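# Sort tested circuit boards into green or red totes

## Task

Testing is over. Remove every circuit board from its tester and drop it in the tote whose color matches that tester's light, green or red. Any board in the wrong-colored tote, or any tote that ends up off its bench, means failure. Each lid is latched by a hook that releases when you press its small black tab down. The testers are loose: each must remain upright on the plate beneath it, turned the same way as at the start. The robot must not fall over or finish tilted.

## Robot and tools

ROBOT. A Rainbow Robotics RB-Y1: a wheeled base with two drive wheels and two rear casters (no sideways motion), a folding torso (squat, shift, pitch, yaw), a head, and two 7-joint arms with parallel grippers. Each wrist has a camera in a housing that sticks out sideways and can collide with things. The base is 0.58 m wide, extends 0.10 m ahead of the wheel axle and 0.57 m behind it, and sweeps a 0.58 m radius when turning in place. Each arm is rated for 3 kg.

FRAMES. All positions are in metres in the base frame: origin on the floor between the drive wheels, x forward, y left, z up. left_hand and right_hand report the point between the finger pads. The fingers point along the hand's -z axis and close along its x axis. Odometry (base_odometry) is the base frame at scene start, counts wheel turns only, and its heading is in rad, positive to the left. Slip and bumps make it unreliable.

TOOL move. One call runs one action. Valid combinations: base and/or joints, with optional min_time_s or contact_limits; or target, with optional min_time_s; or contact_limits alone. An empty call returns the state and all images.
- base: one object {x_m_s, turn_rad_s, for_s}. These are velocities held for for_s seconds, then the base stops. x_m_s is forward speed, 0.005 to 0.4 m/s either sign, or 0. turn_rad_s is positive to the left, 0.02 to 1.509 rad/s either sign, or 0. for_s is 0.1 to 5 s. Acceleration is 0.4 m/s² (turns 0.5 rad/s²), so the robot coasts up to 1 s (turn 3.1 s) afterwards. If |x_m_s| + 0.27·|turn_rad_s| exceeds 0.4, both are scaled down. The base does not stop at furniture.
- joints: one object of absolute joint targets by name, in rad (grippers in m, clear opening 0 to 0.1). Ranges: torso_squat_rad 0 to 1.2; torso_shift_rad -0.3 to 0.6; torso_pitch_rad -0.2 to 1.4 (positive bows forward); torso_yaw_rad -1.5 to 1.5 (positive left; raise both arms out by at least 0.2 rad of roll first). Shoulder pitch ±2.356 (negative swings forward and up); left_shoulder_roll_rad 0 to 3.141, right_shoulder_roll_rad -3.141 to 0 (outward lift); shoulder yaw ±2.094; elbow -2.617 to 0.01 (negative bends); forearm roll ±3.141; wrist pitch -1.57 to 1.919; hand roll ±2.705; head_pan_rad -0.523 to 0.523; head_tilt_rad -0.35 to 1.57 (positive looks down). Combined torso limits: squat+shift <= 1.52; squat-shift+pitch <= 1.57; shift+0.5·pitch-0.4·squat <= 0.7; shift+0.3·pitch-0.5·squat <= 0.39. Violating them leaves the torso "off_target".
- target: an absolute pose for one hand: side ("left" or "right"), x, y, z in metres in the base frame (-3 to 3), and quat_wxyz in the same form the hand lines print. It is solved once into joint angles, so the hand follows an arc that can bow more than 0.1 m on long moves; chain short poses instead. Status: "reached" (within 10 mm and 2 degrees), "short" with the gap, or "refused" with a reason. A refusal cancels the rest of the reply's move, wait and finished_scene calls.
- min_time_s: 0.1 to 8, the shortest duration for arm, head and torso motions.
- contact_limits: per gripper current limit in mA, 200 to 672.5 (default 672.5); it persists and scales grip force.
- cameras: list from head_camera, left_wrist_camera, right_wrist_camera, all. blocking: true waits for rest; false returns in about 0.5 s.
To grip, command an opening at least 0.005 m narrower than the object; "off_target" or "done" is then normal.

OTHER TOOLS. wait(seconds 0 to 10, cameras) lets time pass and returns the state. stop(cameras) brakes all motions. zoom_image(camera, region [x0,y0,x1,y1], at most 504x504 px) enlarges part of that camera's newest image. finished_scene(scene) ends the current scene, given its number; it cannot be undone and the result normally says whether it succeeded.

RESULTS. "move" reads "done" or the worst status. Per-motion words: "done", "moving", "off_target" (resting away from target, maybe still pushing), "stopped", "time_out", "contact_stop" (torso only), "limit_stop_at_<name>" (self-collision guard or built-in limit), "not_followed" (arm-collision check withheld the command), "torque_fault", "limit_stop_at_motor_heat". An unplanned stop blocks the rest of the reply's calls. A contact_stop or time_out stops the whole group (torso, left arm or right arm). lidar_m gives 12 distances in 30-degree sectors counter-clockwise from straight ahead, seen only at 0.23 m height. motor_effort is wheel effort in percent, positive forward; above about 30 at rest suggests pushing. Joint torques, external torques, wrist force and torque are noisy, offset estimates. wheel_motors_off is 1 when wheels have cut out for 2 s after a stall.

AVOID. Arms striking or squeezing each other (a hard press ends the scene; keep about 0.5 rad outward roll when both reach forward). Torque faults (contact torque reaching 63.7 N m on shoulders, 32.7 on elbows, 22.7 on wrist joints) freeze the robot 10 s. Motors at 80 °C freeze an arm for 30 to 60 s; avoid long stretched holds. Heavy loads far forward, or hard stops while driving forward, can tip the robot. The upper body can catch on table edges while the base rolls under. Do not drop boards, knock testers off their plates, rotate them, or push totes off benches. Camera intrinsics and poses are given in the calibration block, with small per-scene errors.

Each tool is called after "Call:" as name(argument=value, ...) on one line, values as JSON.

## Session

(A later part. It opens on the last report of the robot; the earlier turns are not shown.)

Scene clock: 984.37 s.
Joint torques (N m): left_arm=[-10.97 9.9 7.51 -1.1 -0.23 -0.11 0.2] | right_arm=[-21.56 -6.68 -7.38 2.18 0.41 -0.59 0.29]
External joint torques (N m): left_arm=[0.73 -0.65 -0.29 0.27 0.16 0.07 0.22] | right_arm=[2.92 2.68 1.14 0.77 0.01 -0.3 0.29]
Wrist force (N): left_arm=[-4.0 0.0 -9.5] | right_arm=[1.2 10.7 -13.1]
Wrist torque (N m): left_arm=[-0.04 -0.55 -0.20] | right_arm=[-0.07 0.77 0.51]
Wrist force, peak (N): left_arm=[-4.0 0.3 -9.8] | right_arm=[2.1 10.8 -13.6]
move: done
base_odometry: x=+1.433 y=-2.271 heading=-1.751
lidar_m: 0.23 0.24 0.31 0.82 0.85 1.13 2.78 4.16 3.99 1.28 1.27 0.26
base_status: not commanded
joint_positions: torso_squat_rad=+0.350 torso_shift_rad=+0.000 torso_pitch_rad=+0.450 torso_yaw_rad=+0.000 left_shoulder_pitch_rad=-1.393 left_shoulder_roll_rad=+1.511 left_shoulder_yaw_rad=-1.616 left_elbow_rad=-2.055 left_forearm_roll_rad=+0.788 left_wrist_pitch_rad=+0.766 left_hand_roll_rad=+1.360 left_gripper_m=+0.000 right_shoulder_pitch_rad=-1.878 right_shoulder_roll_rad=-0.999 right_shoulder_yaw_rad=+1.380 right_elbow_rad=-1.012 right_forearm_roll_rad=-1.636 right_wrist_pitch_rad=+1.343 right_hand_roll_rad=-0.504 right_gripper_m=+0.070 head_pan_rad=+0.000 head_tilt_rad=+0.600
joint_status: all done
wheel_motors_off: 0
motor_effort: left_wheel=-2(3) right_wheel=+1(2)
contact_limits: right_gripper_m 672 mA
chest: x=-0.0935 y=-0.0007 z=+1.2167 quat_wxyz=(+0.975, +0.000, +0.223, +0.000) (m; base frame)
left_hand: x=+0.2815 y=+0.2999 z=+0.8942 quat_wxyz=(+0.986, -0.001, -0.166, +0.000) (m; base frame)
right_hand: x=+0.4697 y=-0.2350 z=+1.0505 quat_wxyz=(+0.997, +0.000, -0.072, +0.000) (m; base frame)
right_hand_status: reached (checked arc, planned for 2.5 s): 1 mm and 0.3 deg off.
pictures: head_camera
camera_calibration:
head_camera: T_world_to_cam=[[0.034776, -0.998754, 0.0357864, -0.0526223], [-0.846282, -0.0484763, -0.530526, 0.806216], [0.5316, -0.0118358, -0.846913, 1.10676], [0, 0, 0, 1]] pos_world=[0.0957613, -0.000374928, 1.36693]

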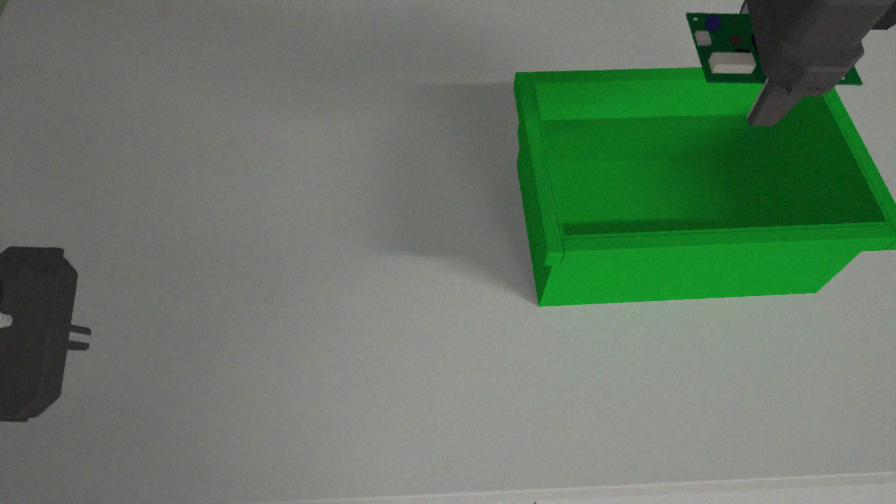

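Call:
move(target={"side":"right","x":0.473,"y":-0.22,"z":0.96,"quat_wxyz":[0.9976,0,-0.07,0]}, min_time_s=2, cameras=["head_camera"])

Call:
move(target={"side":"right","x":0.473,"y":-0.22,"z":0.91,"quat_wxyz":[1,0,0,0]}, min_time_s=2, cameras=["head_camera"])

Call:
move(target={"side":"right","x":0.473,"y":-0.22,"z":0.885,"quat_wxyz":[1,0,0,0]}, min_time_s=2, cameras=["head_camera","right_wrist_camera"])

Scene clock: 997.93 s.
Joint torques (N m): left_arm=[-10.97 9.99 7.62 -1.12 -0.1 -0.1 0.21] | right_arm=[-21.87 -7.61 -6.07 2.14 0.44 -0.57 0.35]
External joint torques (N m): left_arm=[0.74 -0.55 -0.18 0.25 0.29 0.08 0.23] | right_arm=[3.25 2.52 1.35 0.86 0.07 -0.28 0.34]
Wrist force (N): left_arm=[-3.9 0.2 -9.6] | right_arm=[1.3 10.5 -13.0]
Wrist torque (N m): left_arm=[-0.07 -0.55 -0.19] | right_arm=[-0.01 0.80 0.51]
Wrist force, peak (N): left_arm=[-4.0 -0.2 -9.9] | right_arm=[1.2 11.0 -13.6]
move: done
base_odometry: x=+1.433 y=-2.271 heading=-1.751
lidar_m: 0.23 0.24 0.31 0.81 0.84 1.12 2.78 4.16 3.99 1.27 1.28 0.26
base_status: not commanded
joint_positions: torso_squat_rad=+0.350 torso_shift_rad=+0.000 torso_pitch_rad=+0.450 torso_yaw_rad=+0.000 left_shoulder_pitch_rad=-1.393 left_shoulder_roll_rad=+1.511 left_shoulder_yaw_rad=-1.616 left_elbow_rad=-2.055 left_forearm_roll_rad=+0.788 left_wrist_pitch_rad=+0.766 left_hand_roll_rad=+1.360 left_gripper_m=+0.000 right_shoulder_pitch_rad=-1.746 right_shoulder_roll_rad=-0.848 right_shoulder_yaw_rad=+1.415 right_elbow_rad=-0.871 right_forearm_roll_rad=-1.596 right_wrist_pitch_rad=+1.178 right_hand_roll_rad=-0.484 right_gripper_m=+0.070 head_pan_rad=+0.000 head_tilt_rad=+0.600
joint_status: all done
wheel_motors_off: 0
motor_effort: left_wheel=-1(3) right_wheel=-1(2)
contact_limits: right_gripper_m 672 mA
chest: x=-0.0935 y=-0.0007 z=+1.2167 quat_wxyz=(+0.975, +0.000, +0.223, +0.000) (m; base frame)
left_hand: x=+0.2815 y=+0.2999 z=+0.8942 quat_wxyz=(+0.986, -0.001, -0.166, +0.000) (m; base frame)
right_hand: x=+0.4729 y=-0.2201 z=+0.9605 quat_wxyz=(+0.997, +0.000, -0.071, +0.000) (m; base frame)
right_hand_status: reached (checked arc, planned for 2.0 s): 1 mm and 0.2 deg off.
pictures: head_camera
camera_calibration:
head_camera: T_world_to_cam=[[0.034776, -0.998754, 0.0357864, -0.0526223], [-0.846282, -0.0484763, -0.530526, 0.806216], [0.5316, -0.0118358, -0.846913, 1.10676], [0, 0, 0, 1]] pos_world=[0.0957613, -0.000374928, 1.36693]

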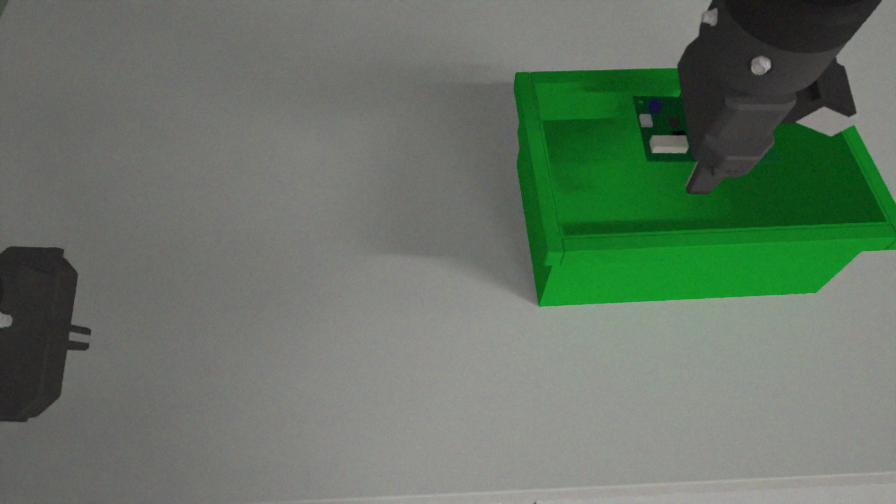

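Scene clock: 1000.27 s.
Joint torques (N m): left_arm=[-11.11 9.94 7.37 -1.15 -0.15 -0.25 0.25] | right_arm=[-22.5 -7.75 -3.84 2.21 -0.2 0.01 0.18]
External joint torques (N m): left_arm=[0.59 -0.61 -0.43 0.22 0.23 -0.07 0.27] | right_arm=[3.56 2.01 -1.38 0.69 -0.47 0.2 0.18]
Wrist force (N): left_arm=[-3.9 0.0 -9.4] | right_arm=[1.7 10.7 -13.4]
Wrist torque (N m): left_arm=[-0.06 -0.54 -0.20] | right_arm=[-0.07 0.79 0.52]
Wrist force, peak (N): left_arm=[-4.1 0.0 -9.8] | right_arm=[1.6 11.3 -13.4]
move: short
base_odometry: x=+1.433 y=-2.271 heading=-1.751
lidar_m: 0.24 0.24 0.31 0.81 0.85 1.12 2.78 4.16 3.99 1.28 1.27 0.26
base_status: not commanded
joint_positions: torso_squat_rad=+0.350 torso_shift_rad=+0.000 torso_pitch_rad=+0.450 torso_yaw_rad=+0.000 left_shoulder_pitch_rad=-1.393 left_shoulder_roll_rad=+1.511 left_shoulder_yaw_rad=-1.616 left_elbow_rad=-2.055 left_forearm_roll_rad=+0.788 left_wrist_pitch_rad=+0.766 left_hand_roll_rad=+1.360 left_gripper_m=+0.000 right_shoulder_pitch_rad=-1.707 right_shoulder_roll_rad=-0.532 right_shoulder_yaw_rad=+1.384 right_elbow_rad=-0.267 right_forearm_roll_rad=-1.678 right_wrist_pitch_rad=+1.200 right_hand_roll_rad=-0.148 right_gripper_m=+0.070 head_pan_rad=+0.000 head_tilt_rad=+0.600
joint_status: all done
wheel_motors_off: 0
motor_effort: left_wheel=-1(3) right_wheel=+1(2)
contact_limits: right_gripper_m 672 mA
chest: x=-0.0935 y=-0.0007 z=+1.2167 quat_wxyz=(+0.975, +0.000, +0.223, +0.000) (m; base frame)
left_hand: x=+0.2815 y=+0.2999 z=+0.8942 quat_wxyz=(+0.986, -0.001, -0.166, +0.000) (m; base frame)
right_hand: x=+0.4726 y=-0.2202 z=+0.9105 quat_wxyz=(+0.999, +0.000, -0.036, +0.000) (m; base frame)
right_hand_status: short (checked arc, as near as the solve gets, planned for 2.0 s): 1 mm and 4.1 deg off. The place is met; only the turn is off.
pictures: head_camera
camera_calibration:
head_camera: T_world_to_cam=[[0.034776, -0.998754, 0.0357864, -0.0526223], [-0.846282, -0.0484763, -0.530526, 0.806216], [0.5316, -0.0118358, -0.846913, 1.10676], [0, 0, 0, 1]] pos_world=[0.0957613, -0.000374928, 1.36693]

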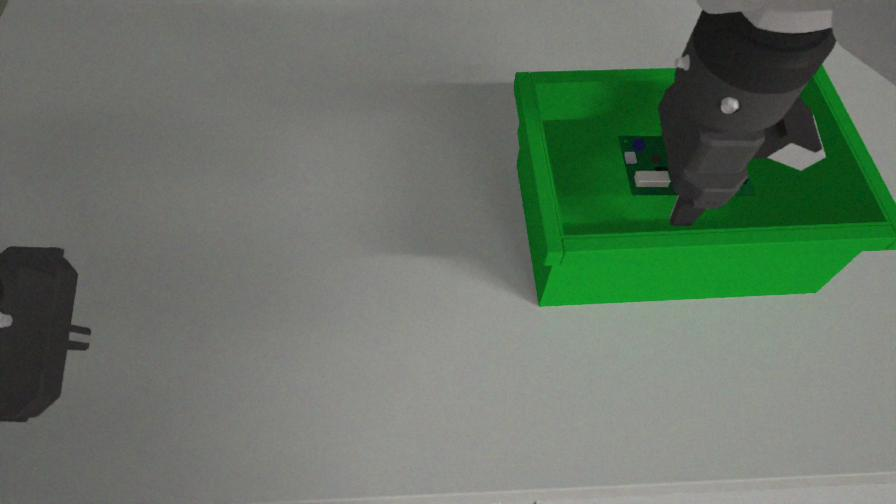

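Scene clock: 1002.60 s.
Joint torques (N m): left_arm=[-11.09 9.97 7.61 -1.15 -0.16 -0.06 0.16] | right_arm=[-22.42 -6.97 -1.35 2.28 0.37 -0.56 -0.39]
External joint torques (N m): left_arm=[0.61 -0.58 -0.19 0.22 0.23 0.12 0.18] | right_arm=[3.32 2.77 1.09 0.72 0.1 -0.3 -0.39]
Wrist force (N): left_arm=[-3.7 0.1 -9.5] | right_arm=[1.3 10.8 -12.8]
Wrist torque (N m): left_arm=[-0.07 -0.53 -0.19] | right_arm=[-0.06 0.77 0.51]
Wrist force, peak (N): left_arm=[-4.0 0.1 -9.9] | right_arm=[1.6 10.8 -13.7]
move: short
base_odometry: x=+1.433 y=-2.271 heading=-1.751
lidar_m: 0.23 0.24 0.31 0.81 0.85 1.12 2.79 4.15 3.99 1.27 1.28 0.26
base_status: not commanded
joint_positions: torso_squat_rad=+0.350 torso_shift_rad=+0.000 torso_pitch_rad=+0.450 torso_yaw_rad=+0.000 left_shoulder_pitch_rad=-1.393 left_shoulder_roll_rad=+1.511 left_shoulder_yaw_rad=-1.616 left_elbow_rad=-2.055 left_forearm_roll_rad=+0.788 left_wrist_pitch_rad=+0.766 left_hand_roll_rad=+1.360 left_gripper_m=+0.000 right_shoulder_pitch_rad=-1.660 right_shoulder_roll_rad=-0.516 right_shoulder_yaw_rad=+1.387 right_elbow_rad=-0.267 right_forearm_roll_rad=-1.670 right_wrist_pitch_rad=+1.115 right_hand_roll_rad=-0.154 right_gripper_m=+0.070 head_pan_rad=+0.000 head_tilt_rad=+0.600
joint_status: all done
wheel_motors_off: 0
motor_effort: left_wheel=-2(3) right_wheel=+1(3)
contact_limits: right_gripper_m 672 mA
chest: x=-0.0935 y=-0.0007 z=+1.2167 quat_wxyz=(+0.975, +0.000, +0.223, +0.000) (m; base frame)
left_hand: x=+0.2815 y=+0.2999 z=+0.8942 quat_wxyz=(+0.986, -0.001, -0.166, +0.000) (m; base frame)
right_hand: x=+0.4726 y=-0.2201 z=+0.8857 quat_wxyz=(+0.999, +0.000, -0.054, +0.000) (m; base frame)
right_hand_status: short (checked arc, as near as the solve gets, planned for 2.0 s): 1 mm and 6.1 deg off. The place is met; only the turn is off.
pictures: head_camera, right_wrist_camera
camera_calibration:
head_camera: T_world_to_cam=[[0.034776, -0.998754, 0.0357864, -0.0526223], [-0.846282, -0.0484763, -0.530526, 0.806216], [0.5316, -0.0118358, -0.846913, 1.10676], [0, 0, 0, 1]] pos_world=[0.0957613, -0.000374928, 1.36693]
right_wrist_camera: T_world_to_cam=[[-0.99209, 0.0205634, -0.123833, 0.585573], [-0.0367298, 0.895765, 0.443008, -0.144602], [0.120035, 0.444052, -0.887924, 0.899139], [0, 0, 0, 1]] pos_world=[0.467701, -0.281776, 0.934941]

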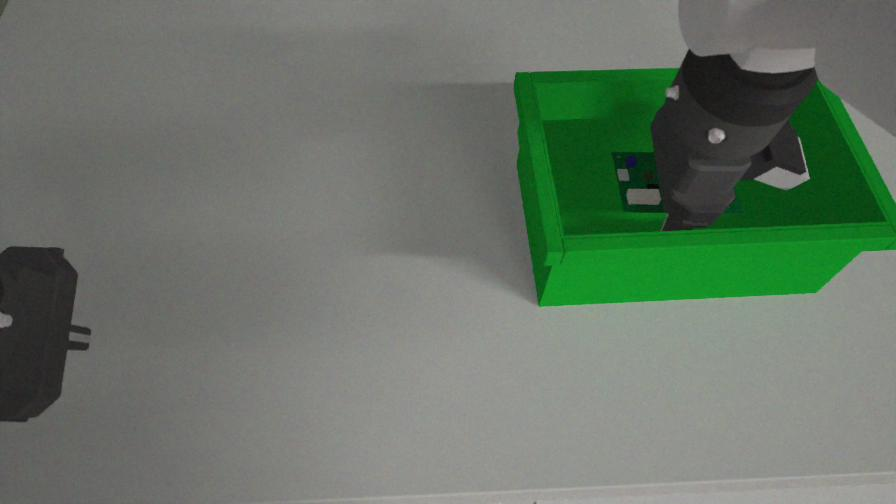

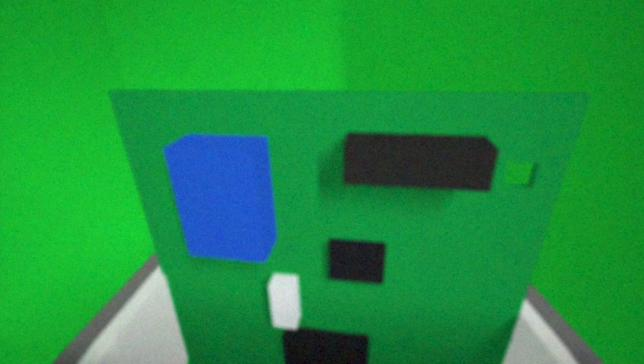

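Call:
move(target={"side":"right","x":0.47,"y":-0.22,"z":0.865,"quat_wxyz":[0.9985,0,-0.054,0]}, min_time_s=2)

Call:
move(target={"side":"right","x":0.47,"y":-0.22,"z":0.852,"quat_wxyz":[0.9985,0,-0.054,0]}, min_time_s=2)

Scene clock: 1009.43 s.
Joint torques (N m): left_arm=[-11.15 9.82 7.51 -1.18 -0.13 -0.1 0.18] | right_arm=[-22 -7.16 -1.26 2.39 0.33 -0.65 -0.41]
External joint torques (N m): left_arm=[0.55 -0.72 -0.29 0.19 0.26 0.08 0.2] | right_arm=[3.41 2.53 1.15 0.79 0.05 -0.34 -0.41]
Wrist force (N): left_arm=[-4.0 0.1 -9.6] | right_arm=[1.5 10.7 -13.2]
Wrist torque (N m): left_arm=[-0.06 -0.55 -0.20] | right_arm=[-0.07 0.80 0.51]
Wrist force, peak (N): left_arm=[-4.0 0.0 -9.8] | right_arm=[1.8 11.1 -13.4]
move: done
base_odometry: x=+1.433 y=-2.271 heading=-1.751
lidar_m: 0.24 0.24 0.31 0.81 0.84 1.13 2.78 4.17 3.99 1.27 1.27 0.25
base_status: not commanded
joint_positions: torso_squat_rad=+0.350 torso_shift_rad=+0.000 torso_pitch_rad=+0.450 torso_yaw_rad=+0.000 left_shoulder_pitch_rad=-1.393 left_shoulder_roll_rad=+1.511 left_shoulder_yaw_rad=-1.616 left_elbow_rad=-2.055 left_forearm_roll_rad=+0.788 left_wrist_pitch_rad=+0.766 left_hand_roll_rad=+1.360 left_gripper_m=+0.000 right_shoulder_pitch_rad=-1.622 right_shoulder_roll_rad=-0.502 right_shoulder_yaw_rad=+1.391 right_elbow_rad=-0.267 right_forearm_roll_rad=-1.663 right_wrist_pitch_rad=+1.054 right_hand_roll_rad=-0.159 right_gripper_m=+0.070 head_pan_rad=+0.000 head_tilt_rad=+0.600
joint_status: all done
wheel_motors_off: 0
motor_effort: left_wheel=-1(3) right_wheel=-1(2)
contact_limits: right_gripper_m 672 mA
chest: x=-0.0935 y=-0.0007 z=+1.2167 quat_wxyz=(+0.975, +0.000, +0.223, +0.000) (m; base frame)
left_hand: x=+0.2815 y=+0.2999 z=+0.8942 quat_wxyz=(+0.986, -0.001, -0.166, +0.000) (m; base frame)
right_hand: x=+0.4698 y=-0.2201 z=+0.8656 quat_wxyz=(+0.998, +0.000, -0.064, +0.000) (m; base frame)
right_hand_status: reached (checked arc, as near as the solve gets, planned for 2.0 s): 1 mm and 1.1 deg off.
pictures: none

Scene clock: 1011.77 s.
Joint torques (N m): left_arm=[-11.1 10.02 7.76 -1.12 -0.13 -0.16 0.17] | right_arm=[5.23 3.66 2.07 0.53 0.93 -5.74 -0.39]
External joint torques (N m): left_arm=[0.65 -0.49 -0.07 0.24 0.26 0.03 0.19] | right_arm=[30.53 13.36 4.47 -1.11 0.64 -5.37 -0.4]
Wrist force (N): left_arm=[-3.8 0.3 -9.8] | right_arm=[-5.4 9.8 67.6]
Wrist torque (N m): left_arm=[-0.08 -0.52 -0.20] | right_arm=[0.00 4.27 0.55]
Wrist force, peak (N): left_arm=[-4.2 0.4 -9.8] | right_arm=[-5.8 9.8 68.2]
move: short
base_odometry: x=+1.433 y=-2.271 heading=-1.751
lidar_m: 0.23 0.24 0.30 0.82 0.84 1.13 2.78 4.16 3.99 1.27 1.27 0.26
base_status: not commanded
joint_positions: torso_squat_rad=+0.350 torso_shift_rad=-0.001 torso_pitch_rad=+0.447 torso_yaw_rad=+0.000 left_shoulder_pitch_rad=-1.393 left_shoulder_roll_rad=+1.511 left_shoulder_yaw_rad=-1.616 left_elbow_rad=-2.055 left_forearm_roll_rad=+0.788 left_wrist_pitch_rad=+0.766 left_hand_roll_rad=+1.360 left_gripper_m=+0.000 right_shoulder_pitch_rad=-1.603 right_shoulder_roll_rad=-0.495 right_shoulder_yaw_rad=+1.392 right_elbow_rad=-0.267 right_forearm_roll_rad=-1.656 right_wrist_pitch_rad=+1.004 right_hand_roll_rad=-0.164 right_gripper_m=+0.070 head_pan_rad=+0.000 head_tilt_rad=+0.600
joint_status: all done
wheel_motors_off: 0
motor_effort: left_wheel=-1(3) right_wheel=+1(3)
contact_limits: right_gripper_m 672 mA
chest: x=-0.0952 y=-0.0004 z=+1.2170 quat_wxyz=(+0.975, +0.000, +0.222, +0.000) (m; base frame)
left_hand: x=+0.2809 y=+0.3000 z=+0.8955 quat_wxyz=(+0.986, -0.001, -0.167, +0.000) (m; base frame)
right_hand: x=+0.4720 y=-0.2203 z=+0.8589 quat_wxyz=(+0.997, +0.000, -0.080, -0.001) (m; base frame)
right_hand_status: short (checked arc, as near as the solve gets, planned for 2.0 s): 7 mm and 3.0 deg off. The place is met; only the turn is off.
pictures: none

Contact with floor; back off slightly and release.

Call:
move(target={"side":"right","x":0.47,"y":-0.22,"z":0.864,"quat_wxyz":[0.9985,0,-0.054,0]}, min_time_s=1)

Call:
move(joints={"right_gripper_m":0.084})

Call:
move(target={"side":"right","x":0.455,"y":-0.22,"z":0.95,"quat_wxyz":[0.9976,0,-0.07,0]}, min_time_s=2.5)

Call:
move(target={"side":"right","x":0.42,"y":-0.24,"z":1.06,"quat_wxyz":[0.985,0,-0.174,0]}, min_time_s=2)

Call:
move(target={"side":"right","x":0.32,"y":-0.28,"z":1.1,"quat_wxyz":[0.985,0,-0.174,0]}, min_time_s=1.5, cameras=["head_camera"])

Scene clock: 1018.83 s.
Joint torques (N m): left_arm=[-10.82 9.89 7.65 -1.08 -0.16 -0.18 0.06] | right_arm=[-22.68 -10.3 -3.44 0.95 -0.17 0.07 0.43]
External joint torques (N m): left_arm=[0.89 -0.66 -0.15 0.28 0.23 0 0.08] | right_arm=[2.68 -0.62 -1.04 -0.66 -0.45 0.4 0.42]
Wrist force (N): left_arm=[-3.9 0.0 -9.8] | right_arm=[2.1 10.7 -11.0]
Wrist torque (N m): left_arm=[-0.04 -0.55 -0.21] | right_arm=[-0.06 0.86 0.49]
Wrist force, peak (N): left_arm=[-4.3 0.1 -9.8] | right_arm=[-5.6 10.0 67.9]
move: done
base_odometry: x=+1.433 y=-2.271 heading=-1.751
lidar_m: 0.24 0.25 0.31 0.82 0.84 1.12 2.78 4.16 4.00 1.27 1.27 0.26
base_status: not commanded
joint_positions: torso_squat_rad=+0.350 torso_shift_rad=+0.000 torso_pitch_rad=+0.450 torso_yaw_rad=+0.000 left_shoulder_pitch_rad=-1.393 left_shoulder_roll_rad=+1.511 left_shoulder_yaw_rad=-1.616 left_elbow_rad=-2.055 left_forearm_roll_rad=+0.788 left_wrist_pitch_rad=+0.766 left_hand_roll_rad=+1.360 left_gripper_m=+0.000 right_shoulder_pitch_rad=-1.615 right_shoulder_roll_rad=-0.499 right_shoulder_yaw_rad=+1.391 right_elbow_rad=-0.267 right_forearm_roll_rad=-1.661 right_wrist_pitch_rad=+1.038 right_hand_roll_rad=-0.160 right_gripper_m=+0.070 head_pan_rad=+0.000 head_tilt_rad=+0.600
joint_status: all done
wheel_motors_off: 0
motor_effort: left_wheel=-2(3) right_wheel=+3(3)
contact_limits: right_gripper_m 672 mA
chest: x=-0.0937 y=-0.0006 z=+1.2167 quat_wxyz=(+0.975, +0.000, +0.223, +0.000) (m; base frame)
left_hand: x=+0.2814 y=+0.2999 z=+0.8944 quat_wxyz=(+0.986, -0.001, -0.166, +0.000) (m; base frame)
right_hand: x=+0.4701 y=-0.2199 z=+0.8624 quat_wxyz=(+0.998, +0.000, -0.068, +0.000) (m; base frame)
right_hand_status: reached (checked arc, as near as the solve gets, planned for 1.0 s): 2 mm and 1.6 deg off.
pictures: none

Scene clock: 1019.47 s.
Joint torques (N m): left_arm=[-10.94 10.13 7.49 -1.15 -0.12 -0.05 0.14] | right_arm=[-19.86 -9.57 -3.2 0.95 -0.18 0 0.36]
External joint torques (N m): left_arm=[0.77 -0.41 -0.31 0.22 0.27 0.13 0.16] | right_arm=[5.5 0.12 -0.8 -0.65 -0.46 0.32 0.35]
Wrist force (N): left_arm=[-3.8 0.0 -9.6] | right_arm=[4.9 10.8 -4.2]
Wrist torque (N m): left_arm=[-0.05 -0.53 -0.20] | right_arm=[-0.08 1.09 0.50]
Wrist force, peak (N): left_arm=[-4.0 0.4 -9.8] | right_arm=[2.1 10.7 -10.9]
move: done
base_odometry: x=+1.433 y=-2.271 heading=-1.751
lidar_m: 0.23 0.24 0.31 0.81 0.84 1.12 2.79 4.16 4.00 1.27 1.27 0.26
base_status: not commanded
joint_positions: torso_squat_rad=+0.350 torso_shift_rad=+0.000 torso_pitch_rad=+0.450 torso_yaw_rad=+0.000 left_shoulder_pitch_rad=-1.393 left_shoulder_roll_rad=+1.511 left_shoulder_yaw_rad=-1.616 left_elbow_rad=-2.055 left_forearm_roll_rad=+0.788 left_wrist_pitch_rad=+0.766 left_hand_roll_rad=+1.360 left_gripper_m=+0.000 right_shoulder_pitch_rad=-1.616 right_shoulder_roll_rad=-0.499 right_shoulder_yaw_rad=+1.391 right_elbow_rad=-0.267 right_forearm_roll_rad=-1.661 right_wrist_pitch_rad=+1.038 right_hand_roll_rad=-0.160 right_gripper_m=+0.084 head_pan_rad=+0.000 head_tilt_rad=+0.600
joint_status: all done
wheel_motors_off: 0
motor_effort: left_wheel=-2(2) right_wheel=+2(4)
contact_limits: right_gripper_m 672 mA
chest: x=-0.0937 y=-0.0006 z=+1.2167 quat_wxyz=(+0.975, +0.000, +0.223, +0.000) (m; base frame)
left_hand: x=+0.2814 y=+0.2999 z=+0.8944 quat_wxyz=(+0.986, -0.001, -0.166, +0.000) (m; base frame)
right_hand: x=+0.4705 y=-0.2199 z=+0.8628 quat_wxyz=(+0.998, +0.000, -0.069, +0.000) (m; base frame)
pictures: none

Scene clock: 1022.30 s.
Joint torques (N m): left_arm=[-11.2 9.81 7.58 -1.23 -0.13 -0.14 0.08] | right_arm=[-23.26 -10.95 -6.87 0.49 0.33 -0.07 -0.25]
External joint torques (N m): left_arm=[0.51 -0.74 -0.22 0.14 0.26 0.04 0.1] | right_arm=[1.01 -0.76 1.44 -0.67 -0.05 0.19 -0.25]
Wrist force (N): left_arm=[-3.9 0.3 -9.4] | right_arm=[1.3 10.6 -12.8]
Wrist torque (N m): left_arm=[-0.09 -0.55 -0.21] | right_arm=[-0.05 0.79 0.51]
Wrist force, peak (N): left_arm=[-3.9 0.2 -9.8] | right_arm=[1.1 11.2 -13.0]
move: done
base_odometry: x=+1.433 y=-2.271 heading=-1.751
lidar_m: 0.23 0.24 0.31 0.81 0.85 1.12 2.79 4.16 4.00 1.27 1.27 0.26
base_status: not commanded
joint_positions: torso_squat_rad=+0.350 torso_shift_rad=+0.000 torso_pitch_rad=+0.450 torso_yaw_rad=+0.000 left_shoulder_pitch_rad=-1.393 left_shoulder_roll_rad=+1.511 left_shoulder_yaw_rad=-1.616 left_elbow_rad=-2.055 left_forearm_roll_rad=+0.788 left_wrist_pitch_rad=+0.766 left_hand_roll_rad=+1.360 left_gripper_m=+0.000 right_shoulder_pitch_rad=-1.716 right_shoulder_roll_rad=-0.911 right_shoulder_yaw_rad=+1.428 right_elbow_rad=-1.021 right_forearm_roll_rad=-1.567 right_wrist_pitch_rad=+1.149 right_hand_roll_rad=-0.572 right_gripper_m=+0.084 head_pan_rad=+0.000 head_tilt_rad=+0.600
joint_status: all done
wheel_motors_off: 0
motor_effort: left_wheel=-1(3) right_wheel=+2(5)
contact_limits: right_gripper_m 672 mA
chest: x=-0.0936 y=-0.0007 z=+1.2167 quat_wxyz=(+0.975, +0.000, +0.223, +0.000) (m; base frame)
left_hand: x=+0.2815 y=+0.2999 z=+0.8943 quat_wxyz=(+0.986, -0.001, -0.166, +0.000) (m; base frame)
right_hand: x=+0.4550 y=-0.2197 z=+0.9500 quat_wxyz=(+0.998, +0.001, -0.069, +0.000) (m; base frame)
right_hand_status: reached (checked arc, planned for 2.5 s): 0 mm and 0.1 deg off.
pictures: none

Scene clock: 1024.63 s.
Joint torques (N m): left_arm=[-11.32 9.87 7.74 -1.04 -0.15 -0.09 0.22] | right_arm=[-18.87 -9.4 -11.43 1 0.59 -0.7 -0.15]
External joint torques (N m): left_arm=[0.39 -0.68 -0.06 0.33 0.24 0.09 0.23] | right_arm=[0.77 -0.79 -0.37 -0.56 -0.14 -0.25 -0.17]
Wrist force (N): left_arm=[-3.9 0.0 -9.6] | right_arm=[0.1 10.9 -12.5]
Wrist torque (N m): left_arm=[-0.06 -0.55 -0.19] | right_arm=[-0.08 0.73 0.52]
Wrist force, peak (N): left_arm=[-4.0 0.1 -10.0] | right_arm=[1.6 11.0 -13.0]
move: done
base_odometry: x=+1.433 y=-2.271 heading=-1.751
lidar_m: 0.24 0.24 0.31 0.82 0.85 1.13 2.78 4.16 3.99 1.28 1.27 0.26
base_status: not commanded
joint_positions: torso_squat_rad=+0.350 torso_shift_rad=+0.000 torso_pitch_rad=+0.450 torso_yaw_rad=+0.000 left_shoulder_pitch_rad=-1.393 left_shoulder_roll_rad=+1.511 left_shoulder_yaw_rad=-1.616 left_elbow_rad=-2.055 left_forearm_roll_rad=+0.788 left_wrist_pitch_rad=+0.766 left_hand_roll_rad=+1.360 left_gripper_m=+0.000 right_shoulder_pitch_rad=-1.830 right_shoulder_roll_rad=-1.334 right_shoulder_yaw_rad=+1.404 right_elbow_rad=-1.685 right_forearm_roll_rad=-1.418 right_wrist_pitch_rad=+1.146 right_hand_roll_rad=-0.909 right_gripper_m=+0.084 head_pan_rad=+0.000 head_tilt_rad=+0.600
joint_status: all done
wheel_motors_off: 0
motor_effort: left_wheel=-1(3) right_wheel=+2(4)
contact_limits: right_gripper_m 672 mA
chest: x=-0.0936 y=-0.0007 z=+1.2167 quat_wxyz=(+0.975, +0.000, +0.223, +0.000) (m; base frame)
left_hand: x=+0.2815 y=+0.2999 z=+0.8943 quat_wxyz=(+0.986, -0.001, -0.166, +0.000) (m; base frame)
right_hand: x=+0.4200 y=-0.2399 z=+1.0600 quat_wxyz=(+0.985, +0.000, -0.174, +0.000) (m; base frame)
right_hand_status: reached (checked arc, planned for 2.0 s): 0 mm and 0.0 deg off.
pictures: none

Scene clock: 1026.47 s.
Joint torques (N m): left_arm=[-11.15 9.99 7.43 -1.17 -0.16 -0.11 0.17] | right_arm=[-13.13 -7.36 -10.72 1.68 0.33 -0.25 -0.27]
External joint torques (N m): left_arm=[0.55 -0.55 -0.37 0.2 0.23 0.07 0.19] | right_arm=[-0.22 -0.63 -0.39 -0.51 -0.44 0.14 -0.29]
Wrist force (N): left_arm=[-4.1 0.0 -9.5] | right_arm=[0.0 10.7 -12.7]
Wrist torque (N m): left_arm=[-0.03 -0.57 -0.21] | right_arm=[-0.05 0.72 0.51]
Wrist force, peak (N): left_arm=[-4.0 0.2 -9.8] | right_arm=[0.2 10.8 -12.8]
move: done
base_odometry: x=+1.433 y=-2.271 heading=-1.751
lidar_m: 0.23 0.24 0.31 0.81 0.84 1.12 2.79 4.17 4.00 1.27 1.28 0.26
base_status: not commanded
joint_positions: torso_squat_rad=+0.350 torso_shift_rad=+0.000 torso_pitch_rad=+0.450 torso_yaw_rad=+0.000 left_shoulder_pitch_rad=-1.393 left_shoulder_roll_rad=+1.511 left_shoulder_yaw_rad=-1.616 left_elbow_rad=-2.055 left_forearm_roll_rad=+0.788 left_wrist_pitch_rad=+0.766 left_hand_roll_rad=+1.360 left_gripper_m=+0.000 right_shoulder_pitch_rad=-1.848 right_shoulder_roll_rad=-1.726 right_shoulder_yaw_rad=+1.377 right_elbow_rad=-2.154 right_forearm_roll_rad=-1.468 right_wrist_pitch_rad=+1.172 right_hand_roll_rad=-0.998 right_gripper_m=+0.084 head_pan_rad=+0.000 head_tilt_rad=+0.600
joint_status: all done
wheel_motors_off: 0
motor_effort: left_wheel=-2(3) right_wheel=+3(4)
contact_limits: right_gripper_m 672 mA
chest: x=-0.0936 y=-0.0007 z=+1.2167 quat_wxyz=(+0.975, +0.000, +0.223, +0.000) (m; base frame)
left_hand: x=+0.2815 y=+0.2999 z=+0.8943 quat_wxyz=(+0.986, -0.001, -0.166, +0.000) (m; base frame)
right_hand: x=+0.3202 y=-0.2798 z=+1.0995 quat_wxyz=(+0.985, +0.000, -0.173, +0.000) (m; base frame)
right_hand_status: reached (checked arc, planned for 1.5 s): 1 mm and 0.1 deg off.
pictures: head_camera
camera_calibration:
head_camera: T_world_to_cam=[[0.0347998, -0.998748, 0.0359311, -0.0527153], [-0.846162, -0.048576, -0.530707, 0.806289], [0.531788, -0.011935, -0.846793, 1.10669], [0, 0, 0, 1]] pos_world=[0.0955611, -0.000274728, 1.36693]

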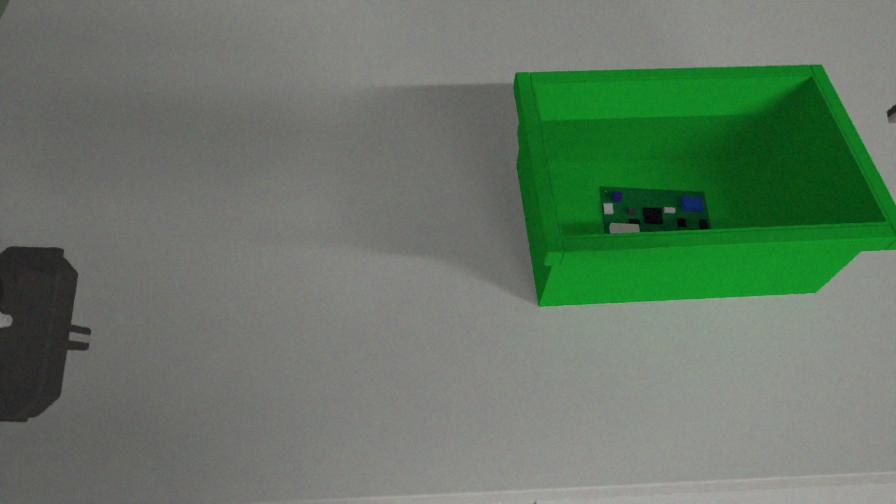

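Call:
finished_scene(scene=1)

The scene is finished: the task was done.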